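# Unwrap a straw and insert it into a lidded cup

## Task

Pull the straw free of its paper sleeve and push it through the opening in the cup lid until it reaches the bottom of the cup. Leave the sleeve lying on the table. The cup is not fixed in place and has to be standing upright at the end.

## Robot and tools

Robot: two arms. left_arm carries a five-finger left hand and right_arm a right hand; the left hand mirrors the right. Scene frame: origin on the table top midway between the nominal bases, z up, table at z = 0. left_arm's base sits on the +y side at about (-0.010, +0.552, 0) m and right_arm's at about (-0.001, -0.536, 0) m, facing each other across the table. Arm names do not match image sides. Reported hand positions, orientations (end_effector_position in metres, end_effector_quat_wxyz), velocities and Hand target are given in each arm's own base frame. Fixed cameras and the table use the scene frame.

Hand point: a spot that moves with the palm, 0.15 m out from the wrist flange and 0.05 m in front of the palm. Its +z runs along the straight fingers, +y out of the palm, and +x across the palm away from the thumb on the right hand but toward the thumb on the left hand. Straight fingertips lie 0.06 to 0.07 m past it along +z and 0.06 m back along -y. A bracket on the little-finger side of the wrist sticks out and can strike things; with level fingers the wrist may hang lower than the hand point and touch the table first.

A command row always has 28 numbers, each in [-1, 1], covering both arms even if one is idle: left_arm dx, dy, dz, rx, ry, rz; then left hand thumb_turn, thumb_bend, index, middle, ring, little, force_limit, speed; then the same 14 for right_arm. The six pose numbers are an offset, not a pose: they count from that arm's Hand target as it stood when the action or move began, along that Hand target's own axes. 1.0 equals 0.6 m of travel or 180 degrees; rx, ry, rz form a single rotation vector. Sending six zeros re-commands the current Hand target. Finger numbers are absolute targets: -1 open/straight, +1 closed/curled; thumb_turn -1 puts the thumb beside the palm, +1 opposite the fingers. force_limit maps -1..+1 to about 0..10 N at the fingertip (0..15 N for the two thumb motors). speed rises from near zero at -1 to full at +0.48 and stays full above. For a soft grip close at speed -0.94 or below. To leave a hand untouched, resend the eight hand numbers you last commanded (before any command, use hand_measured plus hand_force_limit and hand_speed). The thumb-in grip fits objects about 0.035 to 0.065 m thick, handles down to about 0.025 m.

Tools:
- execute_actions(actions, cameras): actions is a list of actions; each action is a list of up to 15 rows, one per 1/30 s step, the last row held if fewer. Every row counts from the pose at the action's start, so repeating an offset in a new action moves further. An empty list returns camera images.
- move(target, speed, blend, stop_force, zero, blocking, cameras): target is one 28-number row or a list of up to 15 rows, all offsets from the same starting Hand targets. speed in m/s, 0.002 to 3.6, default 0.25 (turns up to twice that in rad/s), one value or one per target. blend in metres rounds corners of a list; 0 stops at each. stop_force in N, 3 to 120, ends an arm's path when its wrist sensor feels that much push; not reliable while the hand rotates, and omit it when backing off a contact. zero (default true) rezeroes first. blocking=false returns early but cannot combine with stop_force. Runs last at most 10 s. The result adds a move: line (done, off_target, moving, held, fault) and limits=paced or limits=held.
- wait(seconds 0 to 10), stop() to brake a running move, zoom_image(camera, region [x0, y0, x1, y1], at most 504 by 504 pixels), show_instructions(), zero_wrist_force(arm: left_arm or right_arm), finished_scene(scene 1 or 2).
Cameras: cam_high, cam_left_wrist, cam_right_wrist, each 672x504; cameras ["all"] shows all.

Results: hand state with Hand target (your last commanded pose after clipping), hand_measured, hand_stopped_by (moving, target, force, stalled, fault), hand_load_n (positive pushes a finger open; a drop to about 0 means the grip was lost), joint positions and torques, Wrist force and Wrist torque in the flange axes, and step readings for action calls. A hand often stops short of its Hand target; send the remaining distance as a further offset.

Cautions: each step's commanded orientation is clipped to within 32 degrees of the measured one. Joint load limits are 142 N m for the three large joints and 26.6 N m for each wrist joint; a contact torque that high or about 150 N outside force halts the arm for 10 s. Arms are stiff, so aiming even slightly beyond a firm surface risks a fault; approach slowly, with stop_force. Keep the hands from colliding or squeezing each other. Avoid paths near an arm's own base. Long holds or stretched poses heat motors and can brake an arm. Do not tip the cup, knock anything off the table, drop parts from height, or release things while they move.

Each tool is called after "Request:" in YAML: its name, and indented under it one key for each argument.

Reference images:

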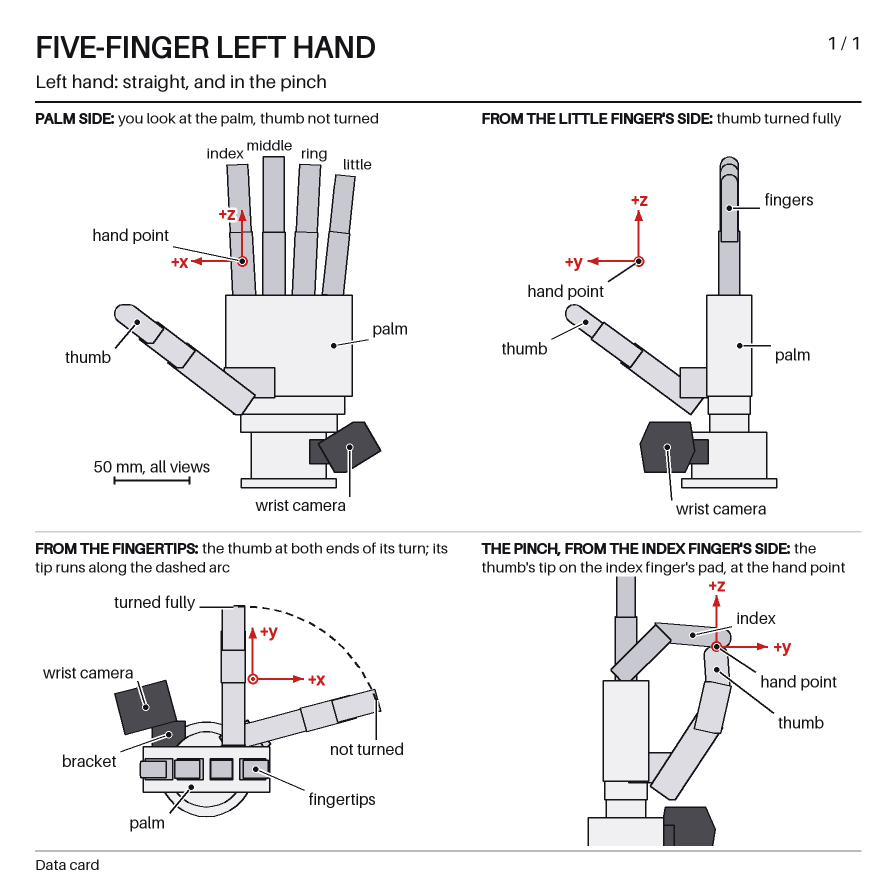

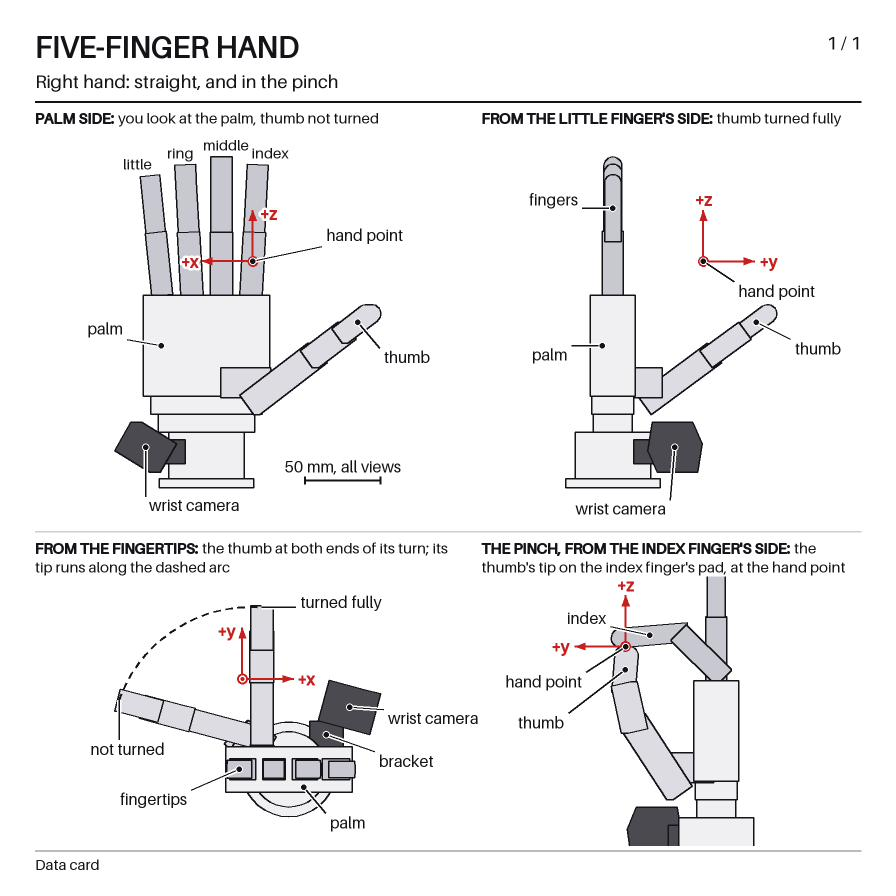

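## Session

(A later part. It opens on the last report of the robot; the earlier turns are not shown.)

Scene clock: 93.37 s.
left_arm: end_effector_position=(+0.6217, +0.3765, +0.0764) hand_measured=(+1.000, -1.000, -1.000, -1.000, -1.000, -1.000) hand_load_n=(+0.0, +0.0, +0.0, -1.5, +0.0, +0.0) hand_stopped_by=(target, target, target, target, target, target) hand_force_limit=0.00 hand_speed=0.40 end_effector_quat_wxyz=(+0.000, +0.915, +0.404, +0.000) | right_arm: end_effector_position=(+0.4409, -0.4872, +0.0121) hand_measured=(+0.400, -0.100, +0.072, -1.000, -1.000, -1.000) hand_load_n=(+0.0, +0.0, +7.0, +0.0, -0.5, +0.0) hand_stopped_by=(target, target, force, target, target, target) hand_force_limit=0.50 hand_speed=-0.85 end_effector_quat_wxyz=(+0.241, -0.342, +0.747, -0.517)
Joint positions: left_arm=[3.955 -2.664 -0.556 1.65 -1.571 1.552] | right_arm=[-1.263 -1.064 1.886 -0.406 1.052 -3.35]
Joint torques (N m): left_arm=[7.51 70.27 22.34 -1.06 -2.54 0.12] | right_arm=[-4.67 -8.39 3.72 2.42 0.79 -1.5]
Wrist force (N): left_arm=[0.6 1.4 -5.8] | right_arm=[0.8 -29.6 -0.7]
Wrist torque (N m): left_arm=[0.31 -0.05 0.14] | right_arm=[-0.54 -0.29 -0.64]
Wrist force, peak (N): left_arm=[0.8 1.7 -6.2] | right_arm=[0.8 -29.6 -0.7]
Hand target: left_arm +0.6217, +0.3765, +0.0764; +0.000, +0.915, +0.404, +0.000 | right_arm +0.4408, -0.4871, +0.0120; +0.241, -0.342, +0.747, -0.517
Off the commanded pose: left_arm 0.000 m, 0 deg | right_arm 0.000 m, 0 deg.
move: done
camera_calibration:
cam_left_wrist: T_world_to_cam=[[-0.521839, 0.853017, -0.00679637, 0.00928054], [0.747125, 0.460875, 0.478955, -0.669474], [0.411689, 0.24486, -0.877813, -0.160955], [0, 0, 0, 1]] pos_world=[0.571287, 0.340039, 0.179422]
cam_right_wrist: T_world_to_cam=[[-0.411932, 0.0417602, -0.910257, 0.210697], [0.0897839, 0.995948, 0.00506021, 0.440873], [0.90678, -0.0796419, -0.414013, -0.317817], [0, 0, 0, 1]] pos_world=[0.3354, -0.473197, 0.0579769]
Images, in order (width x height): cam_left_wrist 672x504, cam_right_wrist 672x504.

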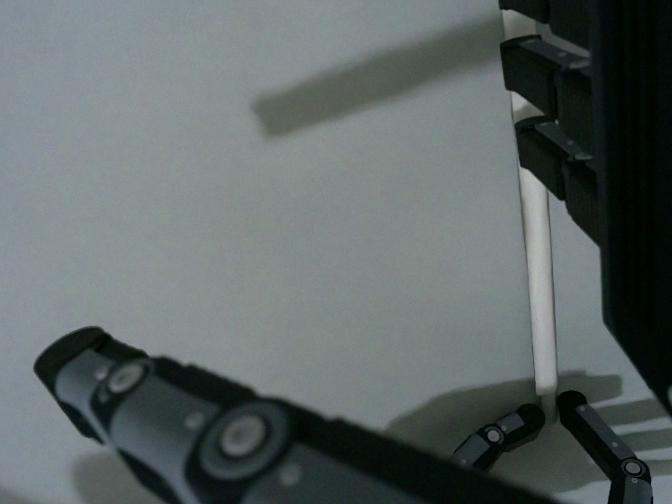

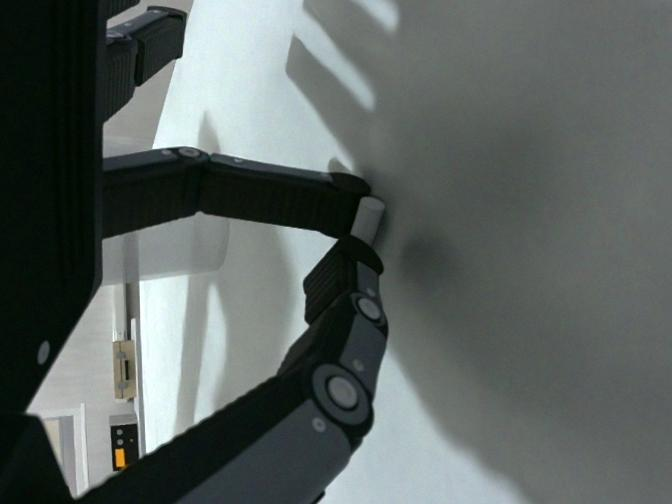

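Request:
move:
  target:
    - [0,0,0,0,0,0,1,-1,-1,-1,-1,-1,0,0.4,0,-0.0045,-0.0016,0,0,0,0.4,-0.1,0.4,-1,-1,-1,0.5,-0.85]
    - [0,0,0,0,0,0,1,-1,-1,-1,-1,-1,0,0.4,0,-0.0045,-0.0016,0,0,0,0.4,-0.1,0.39,-1,-1,-1,0.5,-0.85]
  speed: 0.02
  cameras: ["cam_left_wrist","cam_right_wrist"]

Request:
zoom_image:
  camera: "cam_left_wrist"
  region: [470, 300, 670, 504]

Scene clock: 94.97 s.
left_arm: end_effector_position=(+0.6217, +0.3765, +0.0764) hand_measured=(+1.000, -1.000, -1.000, -1.000, -1.000, -1.000) hand_load_n=(+0.0, +0.0, +0.0, -0.5, +0.0, +0.0) hand_stopped_by=(target, target, target, target, target, target) hand_force_limit=0.00 hand_speed=0.40 end_effector_quat_wxyz=(+0.000, +0.915, +0.404, +0.000) | right_arm: end_effector_position=(+0.4409, -0.4872, +0.0149) hand_measured=(+0.400, -0.100, +0.248, -1.000, -1.000, -1.000) hand_load_n=(-0.5, +1.5, +13.0, +0.0, +0.0, +0.0) hand_stopped_by=(target, target, force, target, target, target) hand_force_limit=0.50 hand_speed=-0.85 end_effector_quat_wxyz=(+0.241, -0.342, +0.747, -0.517)
Joint positions: left_arm=[3.955 -2.664 -0.556 1.65 -1.571 1.552] | right_arm=[-1.263 -1.069 1.884 -0.4 1.052 -3.35]
Joint torques (N m): left_arm=[7.21 69.4 22.31 -0.22 -2.58 -0.32] | right_arm=[-7.82 -29.15 -13.46 -1.98 -2.17 -0.78]
Wrist force (N): left_arm=[0.9 0.6 -2.3] | right_arm=[-0.1 -5.1 2.3]
Wrist torque (N m): left_arm=[0.15 -0.03 0.18] | right_arm=[-0.49 -0.20 -0.58]
Wrist force, peak (N): left_arm=[0.6 1.7 -6.4] | right_arm=[0.9 -31.1 -1.2]
Hand target: left_arm +0.6217, +0.3765, +0.0764; +0.000, +0.915, +0.404, +0.000 | right_arm +0.4408, -0.4872, +0.0149; +0.241, -0.342, +0.747, -0.517
Off the commanded pose: left_arm 0.000 m, 0 deg | right_arm 0.000 m, 0 deg.
move: done
camera_calibration:
cam_left_wrist: T_world_to_cam=[[-0.521839, 0.853017, -0.00679637, 0.00928054], [0.747125, 0.460875, 0.478955, -0.669474], [0.411689, 0.24486, -0.877813, -0.160955], [0, 0, 0, 1]] pos_world=[0.571287, 0.340039, 0.179422]
cam_right_wrist: T_world_to_cam=[[-0.411928, 0.0418514, -0.910255, 0.213378], [0.0897314, 0.995953, 0.00518436, 0.440869], [0.906787, -0.0795429, -0.414016, -0.316571], [0, 0, 0, 1]] pos_world=[0.3354, -0.473196, 0.0608771]
Images, in order (width x height): cam_left_wrist 672x504, cam_right_wrist 672x504.

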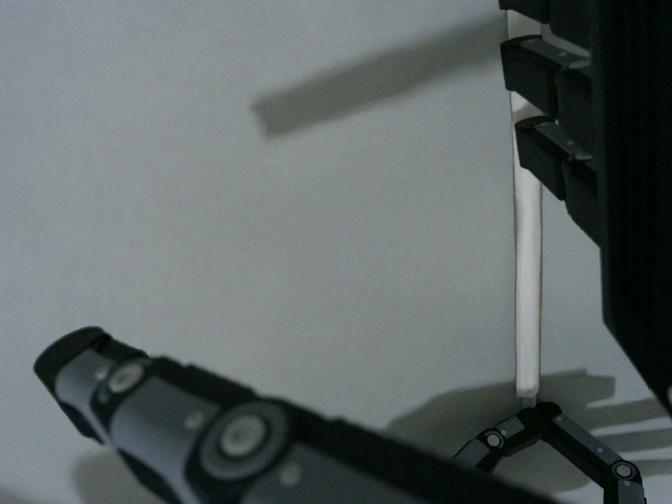

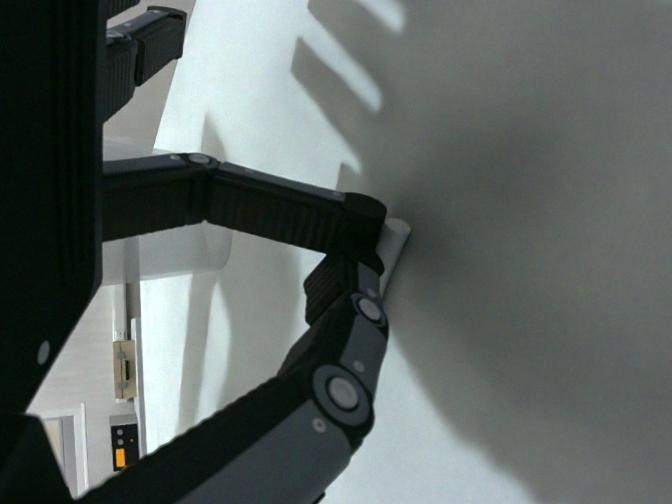

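Scaled by 2.471 from the camera's 672x504 image, which has a finer 960x720 frame.

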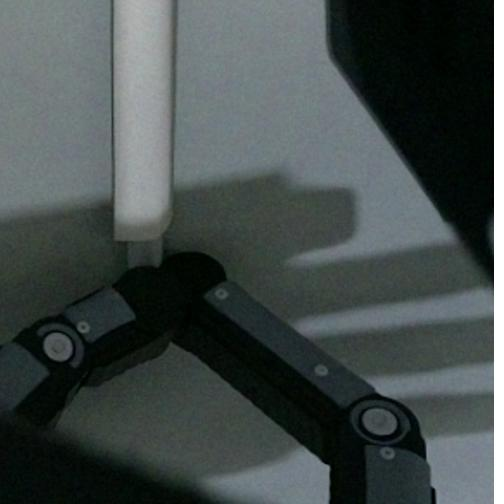

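Request:
move:
  target:
    - [0,0,-0.012,0,0,0,1,-1,-1,-1,-1,-1,0,0.4,0,0,0,0,0,0,0.4,-0.3,-0.1,-1,-1,-1,0.5,0.2]
    - [0,0.006,-0.012,0,0,0,1,-1,-1,-1,-1,-1,0,0.4,0,-0.0122,-0.0151,0,0,0,0.4,-0.22,-0.1,-1,-1,-1,0.5,0.2]
  speed: 0.05

Request:
move:
  target: [0,0,0.04,0,0,0,1,-1,-1,-1,-1,-1,0,0.4,0,0.0204,0.0074,0,0,0,0.4,-0.22,-0.1,-1,-1,-1,0.5,0.2]
  speed: 0.015
  stop_force: 5
  cameras: ["cam_left_wrist","cam_right_wrist"]

Request:
zoom_image:
  camera: "cam_left_wrist"
  region: [470, 300, 670, 504]

Scene clock: 99.97 s.
left_arm: end_effector_position=(+0.6244, +0.3740, +0.0836) hand_measured=(+1.000, -1.000, -1.000, -1.000, -1.000, -1.000) hand_load_n=(+0.0, +0.0, +0.0, +0.0, +0.0, +0.0) hand_stopped_by=(target, target, target, target, target, target) hand_force_limit=0.00 hand_speed=0.40 end_effector_quat_wxyz=(+0.000, +0.915, +0.404, +0.000) | right_arm: end_effector_position=(+0.4363, -0.4834, +0.0249) hand_measured=(+0.400, -0.220, -0.100, -1.000, -1.000, -1.000) hand_load_n=(+0.0, +0.0, +0.0, +0.0, +0.0, -0.5) hand_stopped_by=(target, target, target, target, target, target) hand_force_limit=0.50 hand_speed=0.20 end_effector_quat_wxyz=(+0.241, -0.342, +0.747, -0.517)
Joint positions: left_arm=[3.949 -2.666 -0.535 1.63 -1.571 1.546] | right_arm=[-1.271 -1.097 1.895 -0.382 1.045 -3.353]
Joint torques (N m): left_arm=[6.62 63.67 9.38 -1.01 -2.1 1.17] | right_arm=[7.52 -22.2 -19.41 -2.44 2.56 1.54]
Wrist force (N): left_arm=[0.9 0.4 0.5] | right_arm=[-0.4 -4.9 2.2]
Wrist torque (N m): left_arm=[0.03 0.02 0.17] | right_arm=[-0.50 -0.16 -0.59]
Wrist force, peak (N): left_arm=[0.4 1.1 -2.4] | right_arm=[0.2 -8.1 2.1]
Hand target: left_arm +0.6244, +0.3740, +0.0836; +0.000, +0.915, +0.404, +0.000 | right_arm +0.4363, -0.4834, +0.0249; +0.241, -0.342, +0.747, -0.517
Off the commanded pose: left_arm 0.000 m, 0 deg | right_arm 0.000 m, 0 deg.
move: done

Scene clock: 102.70 s.
left_arm: end_effector_position=(+0.6244, +0.3740, +0.0707) hand_measured=(+1.000, -1.000, -1.000, -1.000, -1.000, -1.000) hand_load_n=(+0.0, +0.0, +0.0, -0.5, +0.0, +0.0) hand_stopped_by=(target, target, target, target, target, target) hand_force_limit=0.00 hand_speed=0.40 end_effector_quat_wxyz=(+0.000, +0.915, +0.404, +0.000) | right_arm: end_effector_position=(+0.4363, -0.4832, +0.0121) hand_measured=(+0.400, -0.220, -0.100, -1.000, -1.000, -1.000) hand_load_n=(+1.0, -1.5, +0.0, +0.0, +0.0, +0.0) hand_stopped_by=(target, target, target, target, target, target) hand_force_limit=0.50 hand_speed=0.20 end_effector_quat_wxyz=(+0.241, -0.342, +0.747, -0.517)
Joint positions: left_arm=[3.949 -2.67 -0.56 1.659 -1.571 1.546] | right_arm=[-1.271 -1.074 1.903 -0.412 1.045 -3.353]
Joint torques (N m): left_arm=[6.22 70 22.86 -4.2 -2.41 1.18] | right_arm=[7.37 -48.97 -19.2 1.74 2.56 1.4]
Wrist force (N): left_arm=[0.9 0.8 -5.3] | right_arm=[-0.2 -8.7 -0.7]
Wrist torque (N m): left_arm=[0.32 -0.06 0.17] | right_arm=[-0.61 -0.22 -0.58]
Wrist force, peak (N): left_arm=[0.9 1.6 -19.6] | right_arm=[-0.7 -12.3 -3.4]
Hand target: left_arm +0.6244, +0.3740, +0.0707; +0.000, +0.915, +0.404, +0.000 (not the last commanded pose) | right_arm +0.4363, -0.4832, +0.0121; +0.241, -0.342, +0.747, -0.517
Off the commanded pose: left_arm 0.011 m, 0 deg | right_arm 0.000 m, 0 deg.
move: contact (left_arm, right_arm)
camera_calibration:
cam_left_wrist: T_world_to_cam=[[-0.521839, 0.853017, -0.00679637, 0.0126973], [0.747125, 0.460875, 0.478955, -0.667607], [0.411689, 0.24486, -0.877813, -0.166571], [0, 0, 0, 1]] pos_world=[0.573987, 0.337639, 0.173622]
cam_right_wrist: T_world_to_cam=[[-0.412041, 0.0419519, -0.910199, 0.208757], [0.0897774, 0.995948, 0.00526251, 0.437291], [0.906732, -0.0795469, -0.414137, -0.313259], [0, 0, 0, 1]] pos_world=[0.330799, -0.469196, 0.0579774]
Images, in order (width x height): cam_left_wrist 672x504, cam_right_wrist 672x504.

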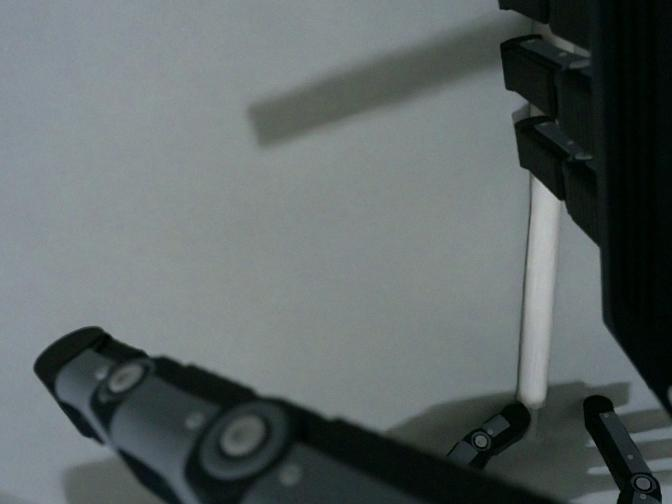

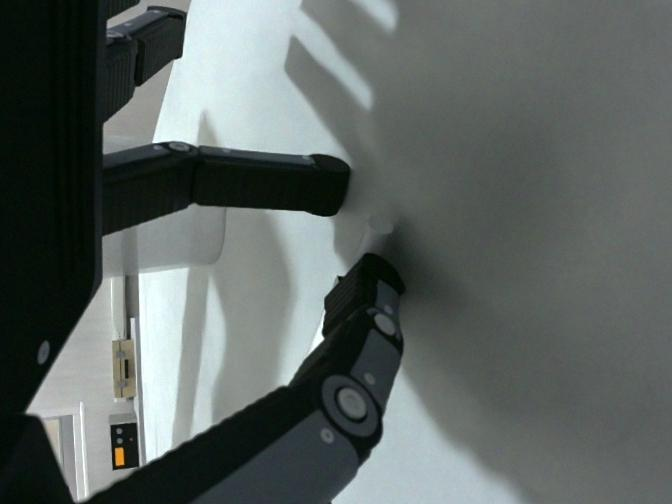

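Scaled by 2.471 from the camera's 672x504 image, which has a finer 960x720 frame.

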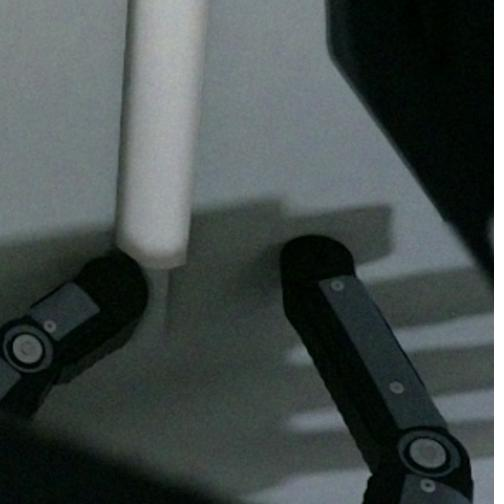

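Request:
move:
  target:
    - [0,0,-0.02,0,0,0,1,-1,-1,-1,-1,-1,0,0.4,0.007,-0.004,-0.0065,0,0,0,0.4,-0.22,-0.1,-1,-1,-1,0.3,-0.85]
    - [0,0,-0.02,0,0,0,1,-1,-1,-1,-1,-1,0,0.4,0.007,-0.003,-0.0061,0,0,0,0.4,-0.22,0.4,-1,-1,-1,0.3,-0.85]
  speed: 0.03
  cameras: ["cam_left_wrist","cam_right_wrist"]

Request:
zoom_image:
  camera: "cam_left_wrist"
  region: [470, 300, 670, 504]

Request:
zoom_image:
  camera: "cam_right_wrist"
  region: [260, 120, 500, 360]

Scene clock: 105.03 s.
left_arm: end_effector_position=(+0.6244, +0.3740, +0.0827) hand_measured=(+1.000, -1.000, -1.000, -1.000, -1.000, -1.000) hand_load_n=(+0.0, +0.0, -0.5, +0.0, +0.0, +0.0) hand_stopped_by=(target, target, target, target, target, target) hand_force_limit=0.00 hand_speed=0.40 end_effector_quat_wxyz=(+0.000, +0.915, +0.404, +0.000) | right_arm: end_effector_position=(+0.4314, -0.4846, +0.0150) hand_measured=(+0.400, -0.220, +0.286, -1.000, -1.000, -1.000) hand_load_n=(+0.0, +1.0, +7.0, +0.0, +0.0, +0.0) hand_stopped_by=(target, target, force, target, target, target) hand_force_limit=0.30 hand_speed=-0.85 end_effector_quat_wxyz=(+0.241, -0.342, +0.747, -0.517)
Joint positions: left_arm=[3.949 -2.666 -0.537 1.633 -1.571 1.546] | right_arm=[-1.283 -1.082 1.906 -0.405 1.035 -3.359]
Joint torques (N m): left_arm=[2.88 49 9.06 -0.25 -1.6 0.11] | right_arm=[11.48 -22.19 -17.12 1.91 2.52 1.44]
Wrist force (N): left_arm=[0.6 0.3 0.1] | right_arm=[-0.3 -9.0 1.4]
Wrist torque (N m): left_arm=[0.03 0.06 0.17] | right_arm=[-0.61 -0.21 -0.56]
Wrist force, peak (N): left_arm=[0.9 0.9 -5.3] | right_arm=[-0.4 -9.0 1.5]
Hand target: left_arm +0.6244, +0.3740, +0.0827; +0.000, +0.915, +0.404, +0.000 | right_arm +0.4314, -0.4846, +0.0150; +0.241, -0.342, +0.747, -0.517
Off the commanded pose: left_arm 0.000 m, 0 deg | right_arm 0.000 m, 0 deg.
move: done
camera_calibration:
cam_left_wrist: T_world_to_cam=[[-0.521839, 0.853017, -0.00679637, 0.0127789], [0.747125, 0.460875, 0.478955, -0.673355], [0.411689, 0.24486, -0.877813, -0.156037], [0, 0, 0, 1]] pos_world=[0.573987, 0.337639, 0.185622]
cam_right_wrist: T_world_to_cam=[[-0.412041, 0.0419519, -0.910199, 0.209569], [0.0897774, 0.995948, 0.00526251, 0.439101], [0.906732, -0.0795469, -0.414137, -0.307775], [0, 0, 0, 1]] pos_world=[0.325999, -0.470596, 0.0609774]
Images, in order (width x height): cam_left_wrist 672x504, cam_right_wrist 672x504.

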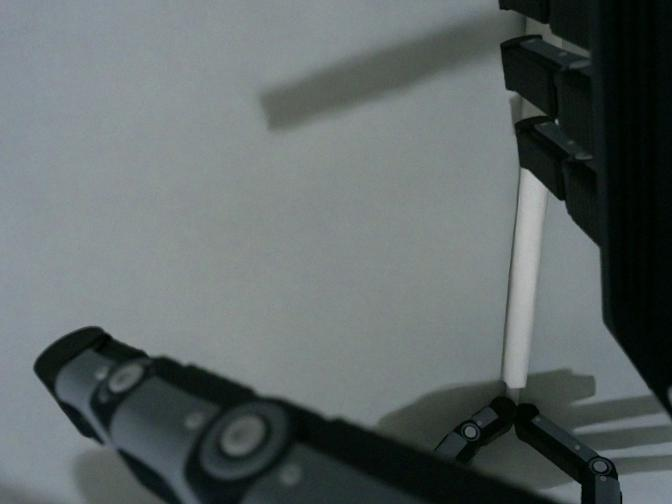

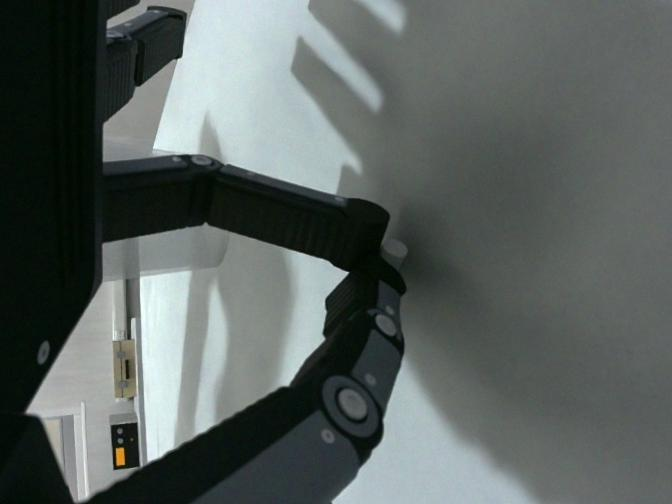

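Scaled by 2.471 from the camera's 672x504 image, which has a finer 960x720 frame.

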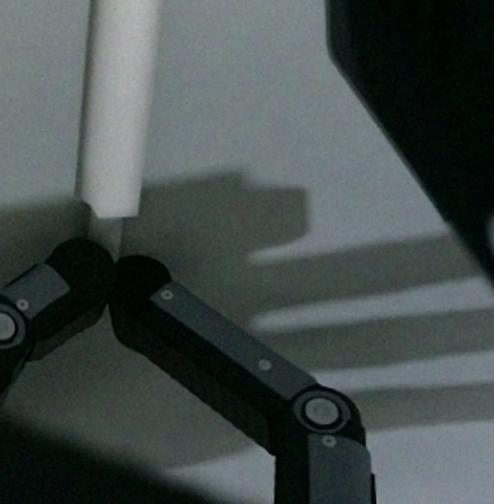

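Scaled by 2.100 from the camera's 672x504 image, which has a finer 960x720 frame.

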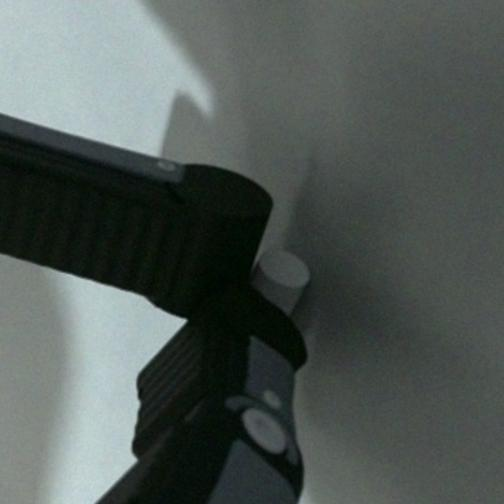

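Request:
move:
  target:
    - [-0.163,-0.035,-0.24,0,0,0,1,-1,-1,-1,-1,-1,0,0.4,0,-0.001,-0.001,0,0,0,0.65,-0.2,-0.1,-1,-1,-1,0,0.2]
    - [-0.163,-0.035,-0.24,0,0,0,1,-1,-1,-1,-1,-1,0,0.4,-0.18,-0.0705,-0.0257,0,0,0,0.65,-0.2,-0.1,-1,-1,-1,0,0.2]
  speed: 0.2
  cameras: ["cam_left_wrist","cam_right_wrist"]

Scene clock: 108.53 s.
left_arm: end_effector_position=(+0.5430, +0.3158, +0.2267) hand_measured=(+1.000, -1.000, -1.000, -1.000, -1.000, -1.000) hand_load_n=(+0.0, +0.0, +0.0, +0.0, +0.0, +0.0) hand_stopped_by=(target, target, target, target, target, target) hand_force_limit=0.00 hand_speed=0.40 end_effector_quat_wxyz=(+0.000, +0.915, +0.404, +0.000) | right_arm: end_effector_position=(+0.5017, -0.4031, +0.0608) hand_measured=(+0.650, -0.200, -0.100, -1.000, -1.000, -1.000) hand_load_n=(+0.0, +0.0, +0.0, +0.0, +0.0, +0.0) hand_stopped_by=(target, target, target, target, target, target) hand_force_limit=0.00 hand_speed=0.20 end_effector_quat_wxyz=(+0.241, -0.342, +0.747, -0.517)
Joint positions: left_arm=[3.982 -2.274 -0.892 1.596 -1.571 1.579] | right_arm=[-1.05 -1.201 1.931 -0.352 1.249 -3.26]
Joint torques (N m): left_arm=[-10.71 62.36 9.48 -4.66 1.06 -1.44] | right_arm=[9.75 -25.05 -7.28 -2.08 2.42 0.61]
Wrist force (N): left_arm=[0.9 0.3 0.9] | right_arm=[-0.1 -4.7 2.1]
Wrist torque (N m): left_arm=[-0.01 0.04 0.09] | right_arm=[-0.45 -0.20 -0.59]
Wrist force, peak (N): left_arm=[1.9 0.8 1.6] | right_arm=[-0.2 -9.0 1.4]
Hand target: left_arm +0.5430, +0.3158, +0.2267; +0.000, +0.915, +0.404, +0.000 | right_arm +0.5017, -0.4030, +0.0608; +0.241, -0.342, +0.747, -0.517
Off the commanded pose: left_arm 0.000 m, 0 deg | right_arm 0.000 m, 0 deg.
move: done
camera_calibration:
cam_left_wrist: T_world_to_cam=[[-0.521817, 0.85303, -0.00684192, 0.0209258], [0.747095, 0.460857, 0.47902, -0.654686], [0.411772, 0.24485, -0.877777, 0.018081], [0, 0, 0, 1]] pos_world=[0.492587, 0.279439, 0.329622]
cam_right_wrist: T_world_to_cam=[[-0.411947, 0.0416745, -0.910254, 0.276664], [0.0895672, 0.995968, 0.00506399, 0.351492], [0.906795, -0.0794428, -0.414019, -0.346066], [0, 0, 0, 1]] pos_world=[0.396299, -0.389097, 0.106777]
Images, in order (width x height): cam_left_wrist 672x504, cam_right_wrist 672x504.

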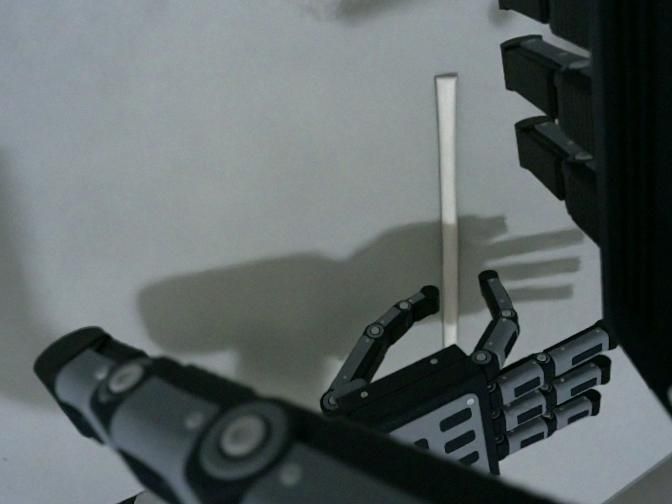

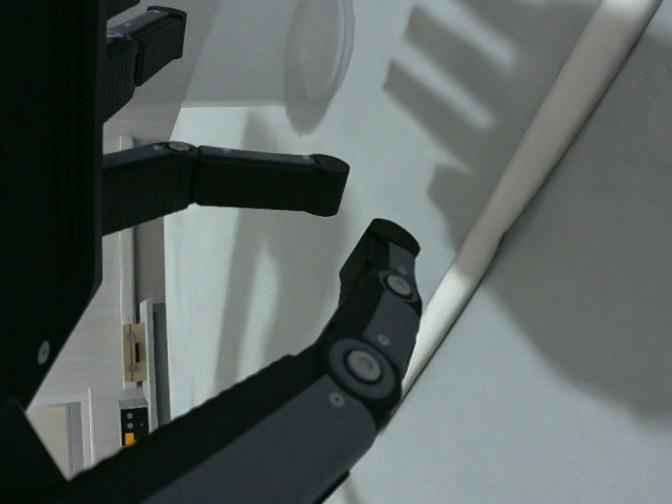

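Request:
move:
  target: [0,0,0,0,0,0,1,-1,-1,-1,-1,-1,0,0.4,-0.040,-0.0064,0.0175,0,0.0423,0.0154,0.65,-0.2,-0.1,-1,-1,-1,0,0.2]
  speed: 0.1

Request:
move:
  target: [0,0,0,0,0,0,1,-1,-1,-1,-1,-1,0,0.4,0,0.078,0.0284,0,0,0,0.65,-0.2,-0.1,-1,-1,-1,0,0.2]
  speed: 0.03
  stop_force: 3
  cameras: ["cam_left_wrist","cam_right_wrist"]

Request:
zoom_image:
  camera: "cam_left_wrist"
  region: [340, 200, 580, 440]

Scene clock: 110.07 s.
left_arm: end_effector_position=(+0.5430, +0.3158, +0.2267) hand_measured=(+1.000, -1.000, -1.000, -1.000, -1.000, -1.000) hand_load_n=(+0.0, -0.5, +0.0, +0.0, +0.0, +0.0) hand_stopped_by=(target, target, target, target, target, target) hand_force_limit=0.00 hand_speed=0.40 end_effector_quat_wxyz=(+0.000, +0.915, +0.404, +0.000) | right_arm: end_effector_position=(+0.5259, -0.3920, +0.0607) hand_measured=(+0.650, -0.200, -0.100, -1.000, -1.000, -1.000) hand_load_n=(+0.0, +0.0, +0.0, +0.0, -0.5, +0.0) hand_stopped_by=(target, target, target, target, target, target) hand_force_limit=0.00 hand_speed=0.20 end_effector_quat_wxyz=(+0.203, -0.289, +0.770, -0.532)
Joint positions: left_arm=[3.982 -2.274 -0.892 1.596 -1.571 1.579] | right_arm=[-0.918 -1.184 1.903 -0.359 1.505 -3.161]
Joint torques (N m): left_arm=[-10.74 62.07 9.54 -4.69 -0.45 -1.32] | right_arm=[-0.85 -48 -7.57 -1.18 2.72 0.06]
Wrist force (N): left_arm=[0.7 0.2 0.6] | right_arm=[-0.3 -4.8 2.0]
Wrist torque (N m): left_arm=[0.00 0.07 0.07] | right_arm=[-0.47 -0.14 -0.60]
Wrist force, peak (N): left_arm=[0.7 0.2 1.2] | right_arm=[-0.2 -5.2 2.2]
Hand target: left_arm +0.5430, +0.3158, +0.2267; +0.000, +0.915, +0.404, +0.000 | right_arm +0.5258, -0.3921, +0.0608; +0.203, -0.289, +0.770, -0.532
Off the commanded pose: left_arm 0.000 m, 0 deg | right_arm 0.000 m, 0 deg.
move: done

Scene clock: 112.93 s.
left_arm: end_effector_position=(+0.5430, +0.3158, +0.2267) hand_measured=(+1.000, -1.000, -1.000, -1.000, -1.000, -1.000) hand_load_n=(+0.0, +0.0, +0.0, +0.0, +0.0, +0.0) hand_stopped_by=(target, target, target, target, target, target) hand_force_limit=0.00 hand_speed=0.40 end_effector_quat_wxyz=(+0.000, +0.915, +0.404, +0.000) | right_arm: end_effector_position=(+0.5257, -0.3916, +0.0124) hand_measured=(+0.650, -0.200, -0.100, -1.000, -1.000, -1.000) hand_load_n=(+0.0, -2.0, +0.0, +0.0, +0.0, +0.0) hand_stopped_by=(target, target, target, target, target, target) hand_force_limit=0.00 hand_speed=0.20 end_effector_quat_wxyz=(+0.203, -0.289, +0.770, -0.532)
Joint positions: left_arm=[3.982 -2.274 -0.892 1.596 -1.571 1.579] | right_arm=[-0.917 -1.1 1.938 -0.479 1.506 -3.16]
Joint torques (N m): left_arm=[-10.98 62.49 9.01 -4.52 -2.24 -1.38] | right_arm=[2.49 -48.95 -18.41 -2.42 1.85 -1.45]
Wrist force (N): left_arm=[0.8 0.1 0.7] | right_arm=[-0.3 -7.0 2.0]
Wrist torque (N m): left_arm=[-0.02 0.05 0.09] | right_arm=[-0.56 -0.14 -0.64]
Wrist force, peak (N): left_arm=[1.0 0.2 0.9] | right_arm=[0.1 -25.8 -12.6]
Hand target: left_arm +0.5430, +0.3158, +0.2267; +0.000, +0.915, +0.404, +0.000 | right_arm +0.5257, -0.3916, +0.0124; +0.203, -0.289, +0.770, -0.532 (not the last commanded pose)
Off the commanded pose: left_arm 0.000 m, 0 deg | right_arm 0.001 m, 0 deg.
move: contact (right_arm)
camera_calibration:
cam_left_wrist: T_world_to_cam=[[-0.521839, 0.853017, -0.00679637, 0.0209254], [0.747125, 0.460875, 0.478955, -0.654685], [0.411689, 0.24486, -0.877813, 0.0181305], [0, 0, 0, 1]] pos_world=[0.492587, 0.279439, 0.329622]
cam_right_wrist: T_world_to_cam=[[-0.403374, 0.0994309, -0.909617, 0.25997], [0.229216, 0.973364, 0.00475252, 0.255848], [0.885861, -0.206581, -0.41542, -0.425782], [0, 0, 0, 1]] pos_world=[0.423404, -0.362841, 0.0583786]
Images, in order (width x height): cam_left_wrist 672x504, cam_right_wrist 672x504.

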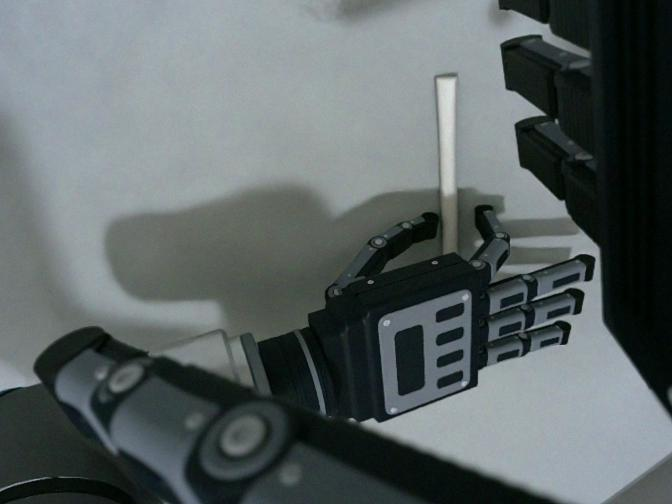

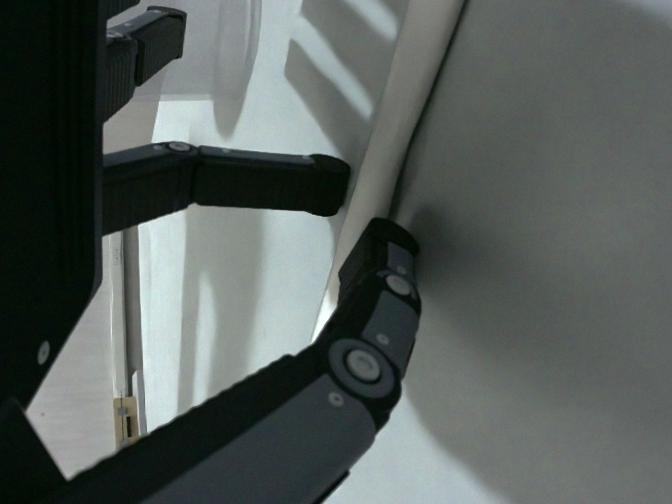

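Scaled by 2.100 from the camera's 672x504 image, which has a finer 960x720 frame.

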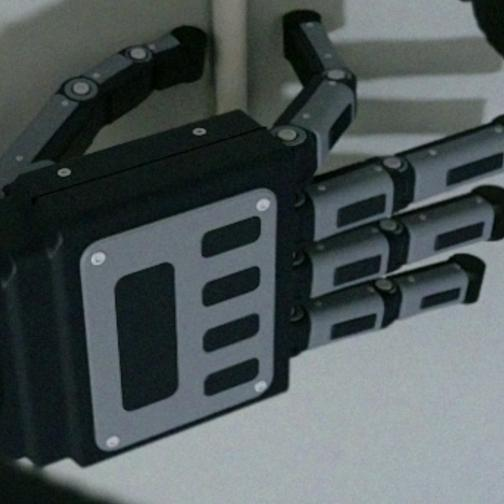

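Request:
move:
  target: [0,0,0,0,0,0,1,-1,-1,-1,-1,-1,0,0.4,0,-0.0016,-0.0006,0,0,0,0.65,-0.2,0.4,-1,-1,-1,0.2,-0.85]
  speed: 0.03
  cameras: ["cam_left_wrist","cam_right_wrist"]

Request:
zoom_image:
  camera: "cam_left_wrist"
  region: [380, 180, 540, 280]

Scene clock: 114.10 s.
left_arm: end_effector_position=(+0.5430, +0.3158, +0.2267) hand_measured=(+1.000, -1.000, -1.000, -1.000, -1.000, -1.000) hand_load_n=(+0.0, -0.5, +0.0, +0.0, +0.0, +0.0) hand_stopped_by=(target, target, target, target, target, target) hand_force_limit=0.00 hand_speed=0.40 end_effector_quat_wxyz=(+0.000, +0.915, +0.404, +0.000) | right_arm: end_effector_position=(+0.5257, -0.3916, +0.0134) hand_measured=(+0.650, -0.202, +0.202, -1.000, -1.000, -1.000) hand_load_n=(+0.0, +4.0, +7.5, +0.0, +0.0, +0.0) hand_stopped_by=(target, target, force, target, target, target) hand_force_limit=0.20 hand_speed=-0.85 end_effector_quat_wxyz=(+0.203, -0.289, +0.770, -0.532)
Joint positions: left_arm=[3.982 -2.274 -0.892 1.596 -1.571 1.579] | right_arm=[-0.917 -1.102 1.938 -0.476 1.506 -3.16]
Joint torques (N m): left_arm=[-10.78 62.9 9.34 -4.65 -2.12 -1.33] | right_arm=[-6.71 -46.13 -18.45 -1.24 -0.1 -1.46]
Wrist force (N): left_arm=[0.7 0.5 0.5] | right_arm=[-0.1 -5.7 1.5]
Wrist torque (N m): left_arm=[0.04 0.06 0.07] | right_arm=[-0.53 -0.18 -0.61]
Wrist force, peak (N): left_arm=[0.7 0.6 0.9] | right_arm=[-0.2 -8.7 2.2]
Hand target: left_arm +0.5430, +0.3158, +0.2267; +0.000, +0.915, +0.404, +0.000 | right_arm +0.5257, -0.3916, +0.0134; +0.203, -0.289, +0.770, -0.532
Off the commanded pose: left_arm 0.000 m, 0 deg | right_arm 0.000 m, 0 deg.
move: done
camera_calibration:
cam_left_wrist: T_world_to_cam=[[-0.521839, 0.853017, -0.00679637, 0.0209254], [0.747125, 0.460875, 0.478955, -0.654685], [0.411689, 0.24486, -0.877813, 0.0181305], [0, 0, 0, 1]] pos_world=[0.492587, 0.279439, 0.329622]
cam_right_wrist: T_world_to_cam=[[-0.403374, 0.0994309, -0.909617, 0.26097], [0.229216, 0.973364, 0.00475252, 0.255843], [0.885861, -0.206581, -0.41542, -0.425325], [0, 0, 0, 1]] pos_world=[0.423404, -0.362841, 0.0594786]
Images, in order (width x height): cam_left_wrist 672x504, cam_right_wrist 672x504.

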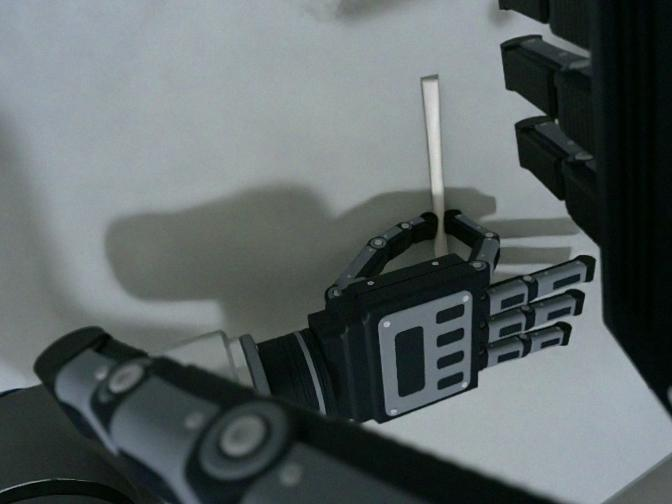

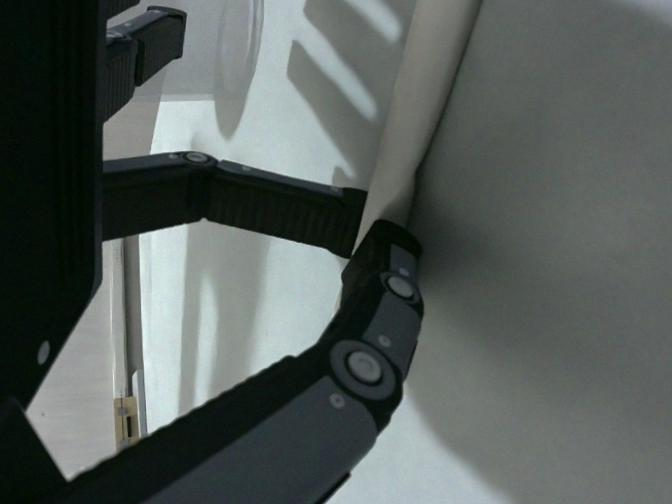

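Scaled by 3.150 from the camera's 672x504 image, which has a finer 960x720 frame.

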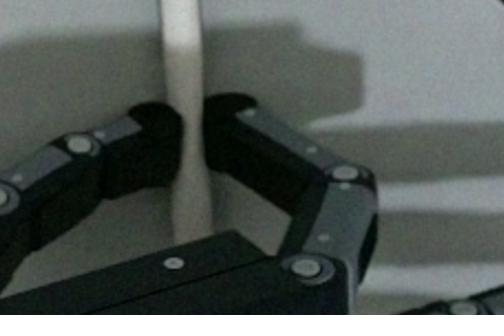

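Request:
move:
  target: [0,0,0,0,0,0,1,-1,-1,-1,-1,-1,0,0.4,0,-0.0783,-0.0285,0,0,0,0.65,-0.2,0.4,-1,-1,-1,0.2,-0.85]
  speed: 0.06
  cameras: ["cam_left_wrist","cam_right_wrist"]

Scene clock: 115.43 s.
left_arm: end_effector_position=(+0.5430, +0.3158, +0.2267) hand_measured=(+1.000, -1.000, -1.000, -1.000, -1.000, -1.000) hand_load_n=(+0.0, +0.0, +0.0, +0.0, +0.0, +0.0) hand_stopped_by=(target, target, target, target, target, target) hand_force_limit=0.00 hand_speed=0.40 end_effector_quat_wxyz=(+0.000, +0.915, +0.404, +0.000) | right_arm: end_effector_position=(+0.5259, -0.3922, +0.0635) hand_measured=(+0.650, -0.202, +0.202, -1.000, -1.000, -1.000) hand_load_n=(+0.0, +4.5, +6.5, +0.0, +0.0, +0.0) hand_stopped_by=(target, target, force, target, target, target) hand_force_limit=0.20 hand_speed=-0.85 end_effector_quat_wxyz=(+0.203, -0.289, +0.769, -0.532)
Joint positions: left_arm=[3.982 -2.274 -0.892 1.596 -1.571 1.579] | right_arm=[-0.918 -1.189 1.9 -0.352 1.505 -3.161]
Joint torques (N m): left_arm=[-10.63 62.32 9.26 -4.53 -2.29 -1.36] | right_arm=[-11.72 -21.1 -8.11 -2.77 -2.06 -1.51]
Wrist force (N): left_arm=[0.5 0.6 0.4] | right_arm=[-0.2 -5.0 1.9]
Wrist torque (N m): left_arm=[0.07 0.09 0.05] | right_arm=[-0.51 -0.16 -0.61]
Wrist force, peak (N): left_arm=[0.9 0.2 1.1] | right_arm=[-0.3 -5.9 1.6]
Hand target: left_arm +0.5430, +0.3158, +0.2267; +0.000, +0.915, +0.404, +0.000 | right_arm +0.5258, -0.3921, +0.0634; +0.203, -0.289, +0.770, -0.532
Off the commanded pose: left_arm 0.000 m, 0 deg | right_arm 0.000 m, 0 deg.
move: done
camera_calibration:
cam_left_wrist: T_world_to_cam=[[-0.521839, 0.853017, -0.00679637, 0.0209254], [0.747125, 0.460875, 0.478955, -0.654685], [0.411689, 0.24486, -0.877813, 0.0181305], [0, 0, 0, 1]] pos_world=[0.492587, 0.279439, 0.329622]
cam_right_wrist: T_world_to_cam=[[-0.403209, 0.0992066, -0.909715, 0.306501], [0.229207, 0.973367, 0.00455771, 0.256193], [0.885938, -0.206675, -0.415209, -0.404816], [0, 0, 0, 1]] pos_world=[0.423505, -0.363442, 0.109578]
Images, in order (width x height): cam_left_wrist 672x504, cam_right_wrist 672x504.

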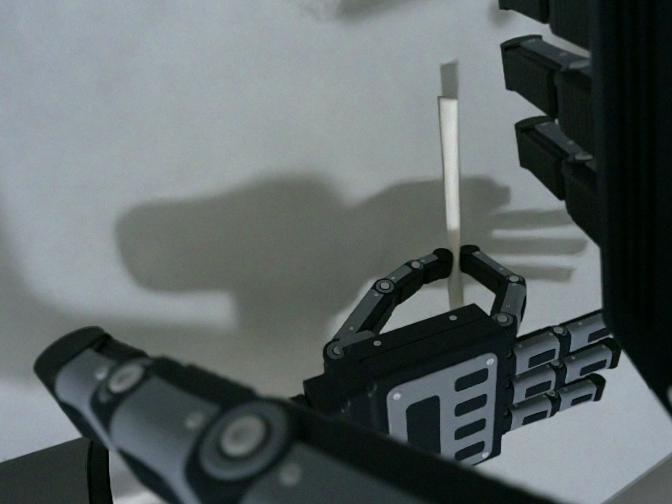

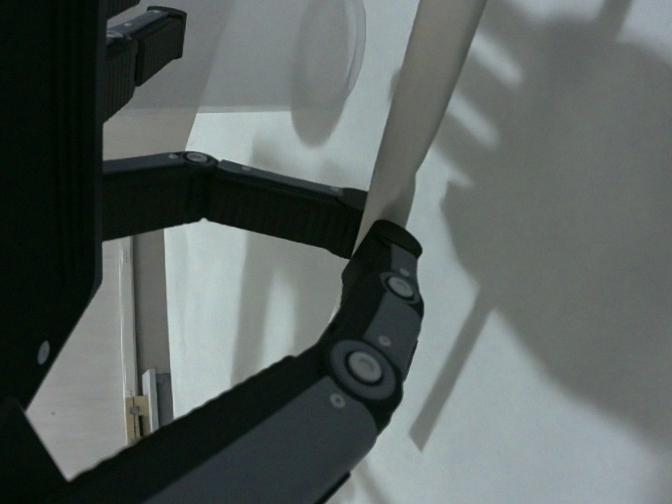

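Request:
move:
  target:
    - [0.0987,-0.09,-0.2,0.108,0.506,0.721,0.5,-0.2,-0.1,-1,-1,-1,0,0.2,-0.1017,-0.2423,-0.1969,0,-0.1755,-0.0638,0.65,-0.2,0.4,-1,-1,-1,0.2,-0.85]
  speed: 0.35
  cameras: ["all"]

Scene clock: 120.70 s.
left_arm: end_effector_position=(+0.5430, +0.3960, +0.3466) hand_measured=(+0.500, -0.200, -0.100, -1.000, -1.000, -1.000) hand_load_n=(+0.0, +0.0, +0.0, +0.0, +0.0, +0.0) hand_stopped_by=(target, target, target, target, target, target) hand_force_limit=0.00 hand_speed=0.20 end_effector_quat_wxyz=(+0.336, -0.484, +0.661, -0.465) end_effector_velocity=(+0.000, +0.000, +0.001) end_effector_angular_velocity=(+0.000, +0.001, -0.002) | right_arm: end_effector_position=(+0.5316, -0.3077, +0.2414) hand_measured=(+0.650, -0.202, +0.202, -1.000, -1.000, -1.000) hand_load_n=(+0.0, +4.5, +6.0, -0.5, -0.5, +0.0) hand_stopped_by=(target, target, force, target, target, target) hand_force_limit=0.20 hand_speed=-0.85 end_effector_quat_wxyz=(+0.351, -0.497, +0.653, -0.451)
Joint positions: left_arm=[4.319 -2.337 -0.698 1.685 -0.358 4.472] | right_arm=[-1.049 -1.399 1.679 0.202 0.842 -3.467]
Joint velocities: left_arm=[0 0 0.001 -0.005 0 0.005] | right_arm=[within noise]
Joint torques (N m): left_arm=[-10.65 58.84 18.75 -4.39 2.69 1.6] | right_arm=[5.91 -15.27 -10.71 -1.08 1.82 1.62]
Wrist force (N): left_arm=[0.4 0.2 1.2] | right_arm=[-0.5 -4.9 1.8]
Wrist torque (N m): left_arm=[-0.12 0.06 0.05] | right_arm=[-0.47 -0.11 -0.62]
Wrist force, peak (N): left_arm=[1.8 0.2 0.4] | right_arm=[-0.2 -5.3 2.0]
Hand target: left_arm +0.5430, +0.3960, +0.3467; +0.336, -0.484, +0.661, -0.465 | right_arm +0.5316, -0.3077, +0.2413; +0.351, -0.497, +0.653, -0.451
Off the commanded pose: left_arm 0.000 m, 0 deg | right_arm 0.000 m, 0 deg.
move: done
camera_calibration:
cam_left_wrist: T_world_to_cam=[[0.235125, -0.363268, 0.901528, -0.290848], [-0.764818, -0.641536, -0.0590351, 0.694891], [0.599808, -0.675624, -0.428675, 0.210551], [0, 0, 0, 1]] pos_world=[0.47356, 0.482395, 0.393488]
cam_right_wrist: T_world_to_cam=[[-0.385713, -0.13767, -0.912289, 0.380642], [-0.347795, 0.937554, 0.0055637, 0.467278], [0.854555, 0.319435, -0.409508, -0.141351], [0, 0, 0, 1]] pos_world=[0.430128, -0.340543, 0.286771]

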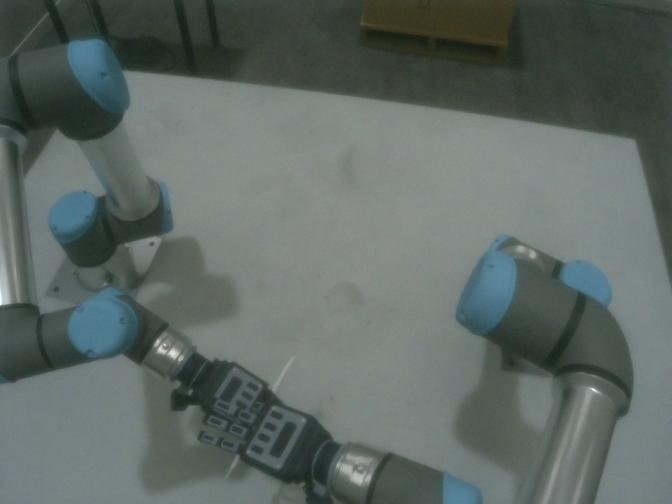

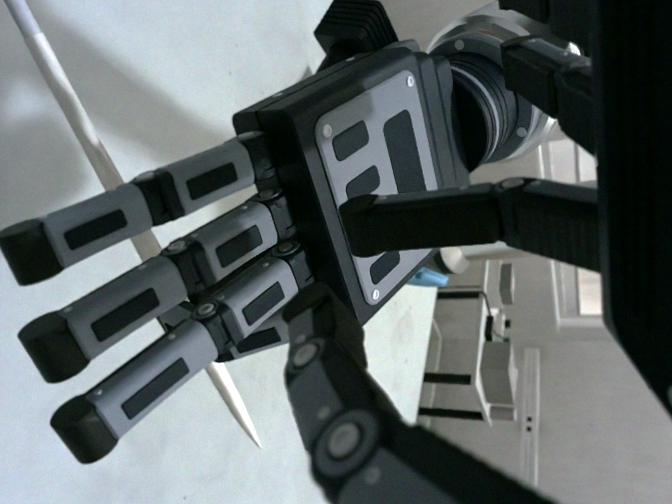

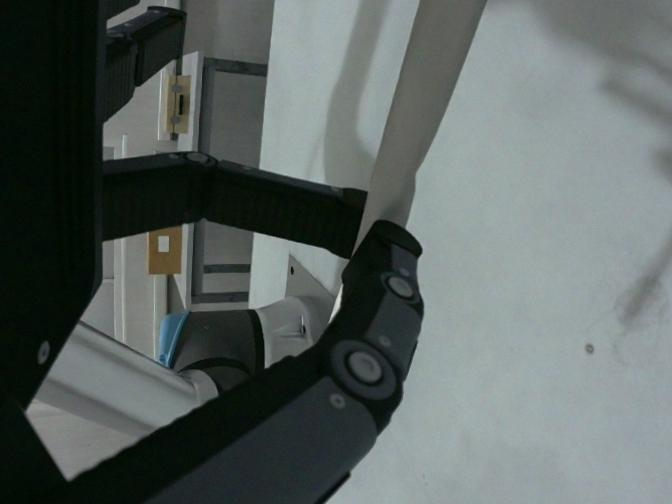

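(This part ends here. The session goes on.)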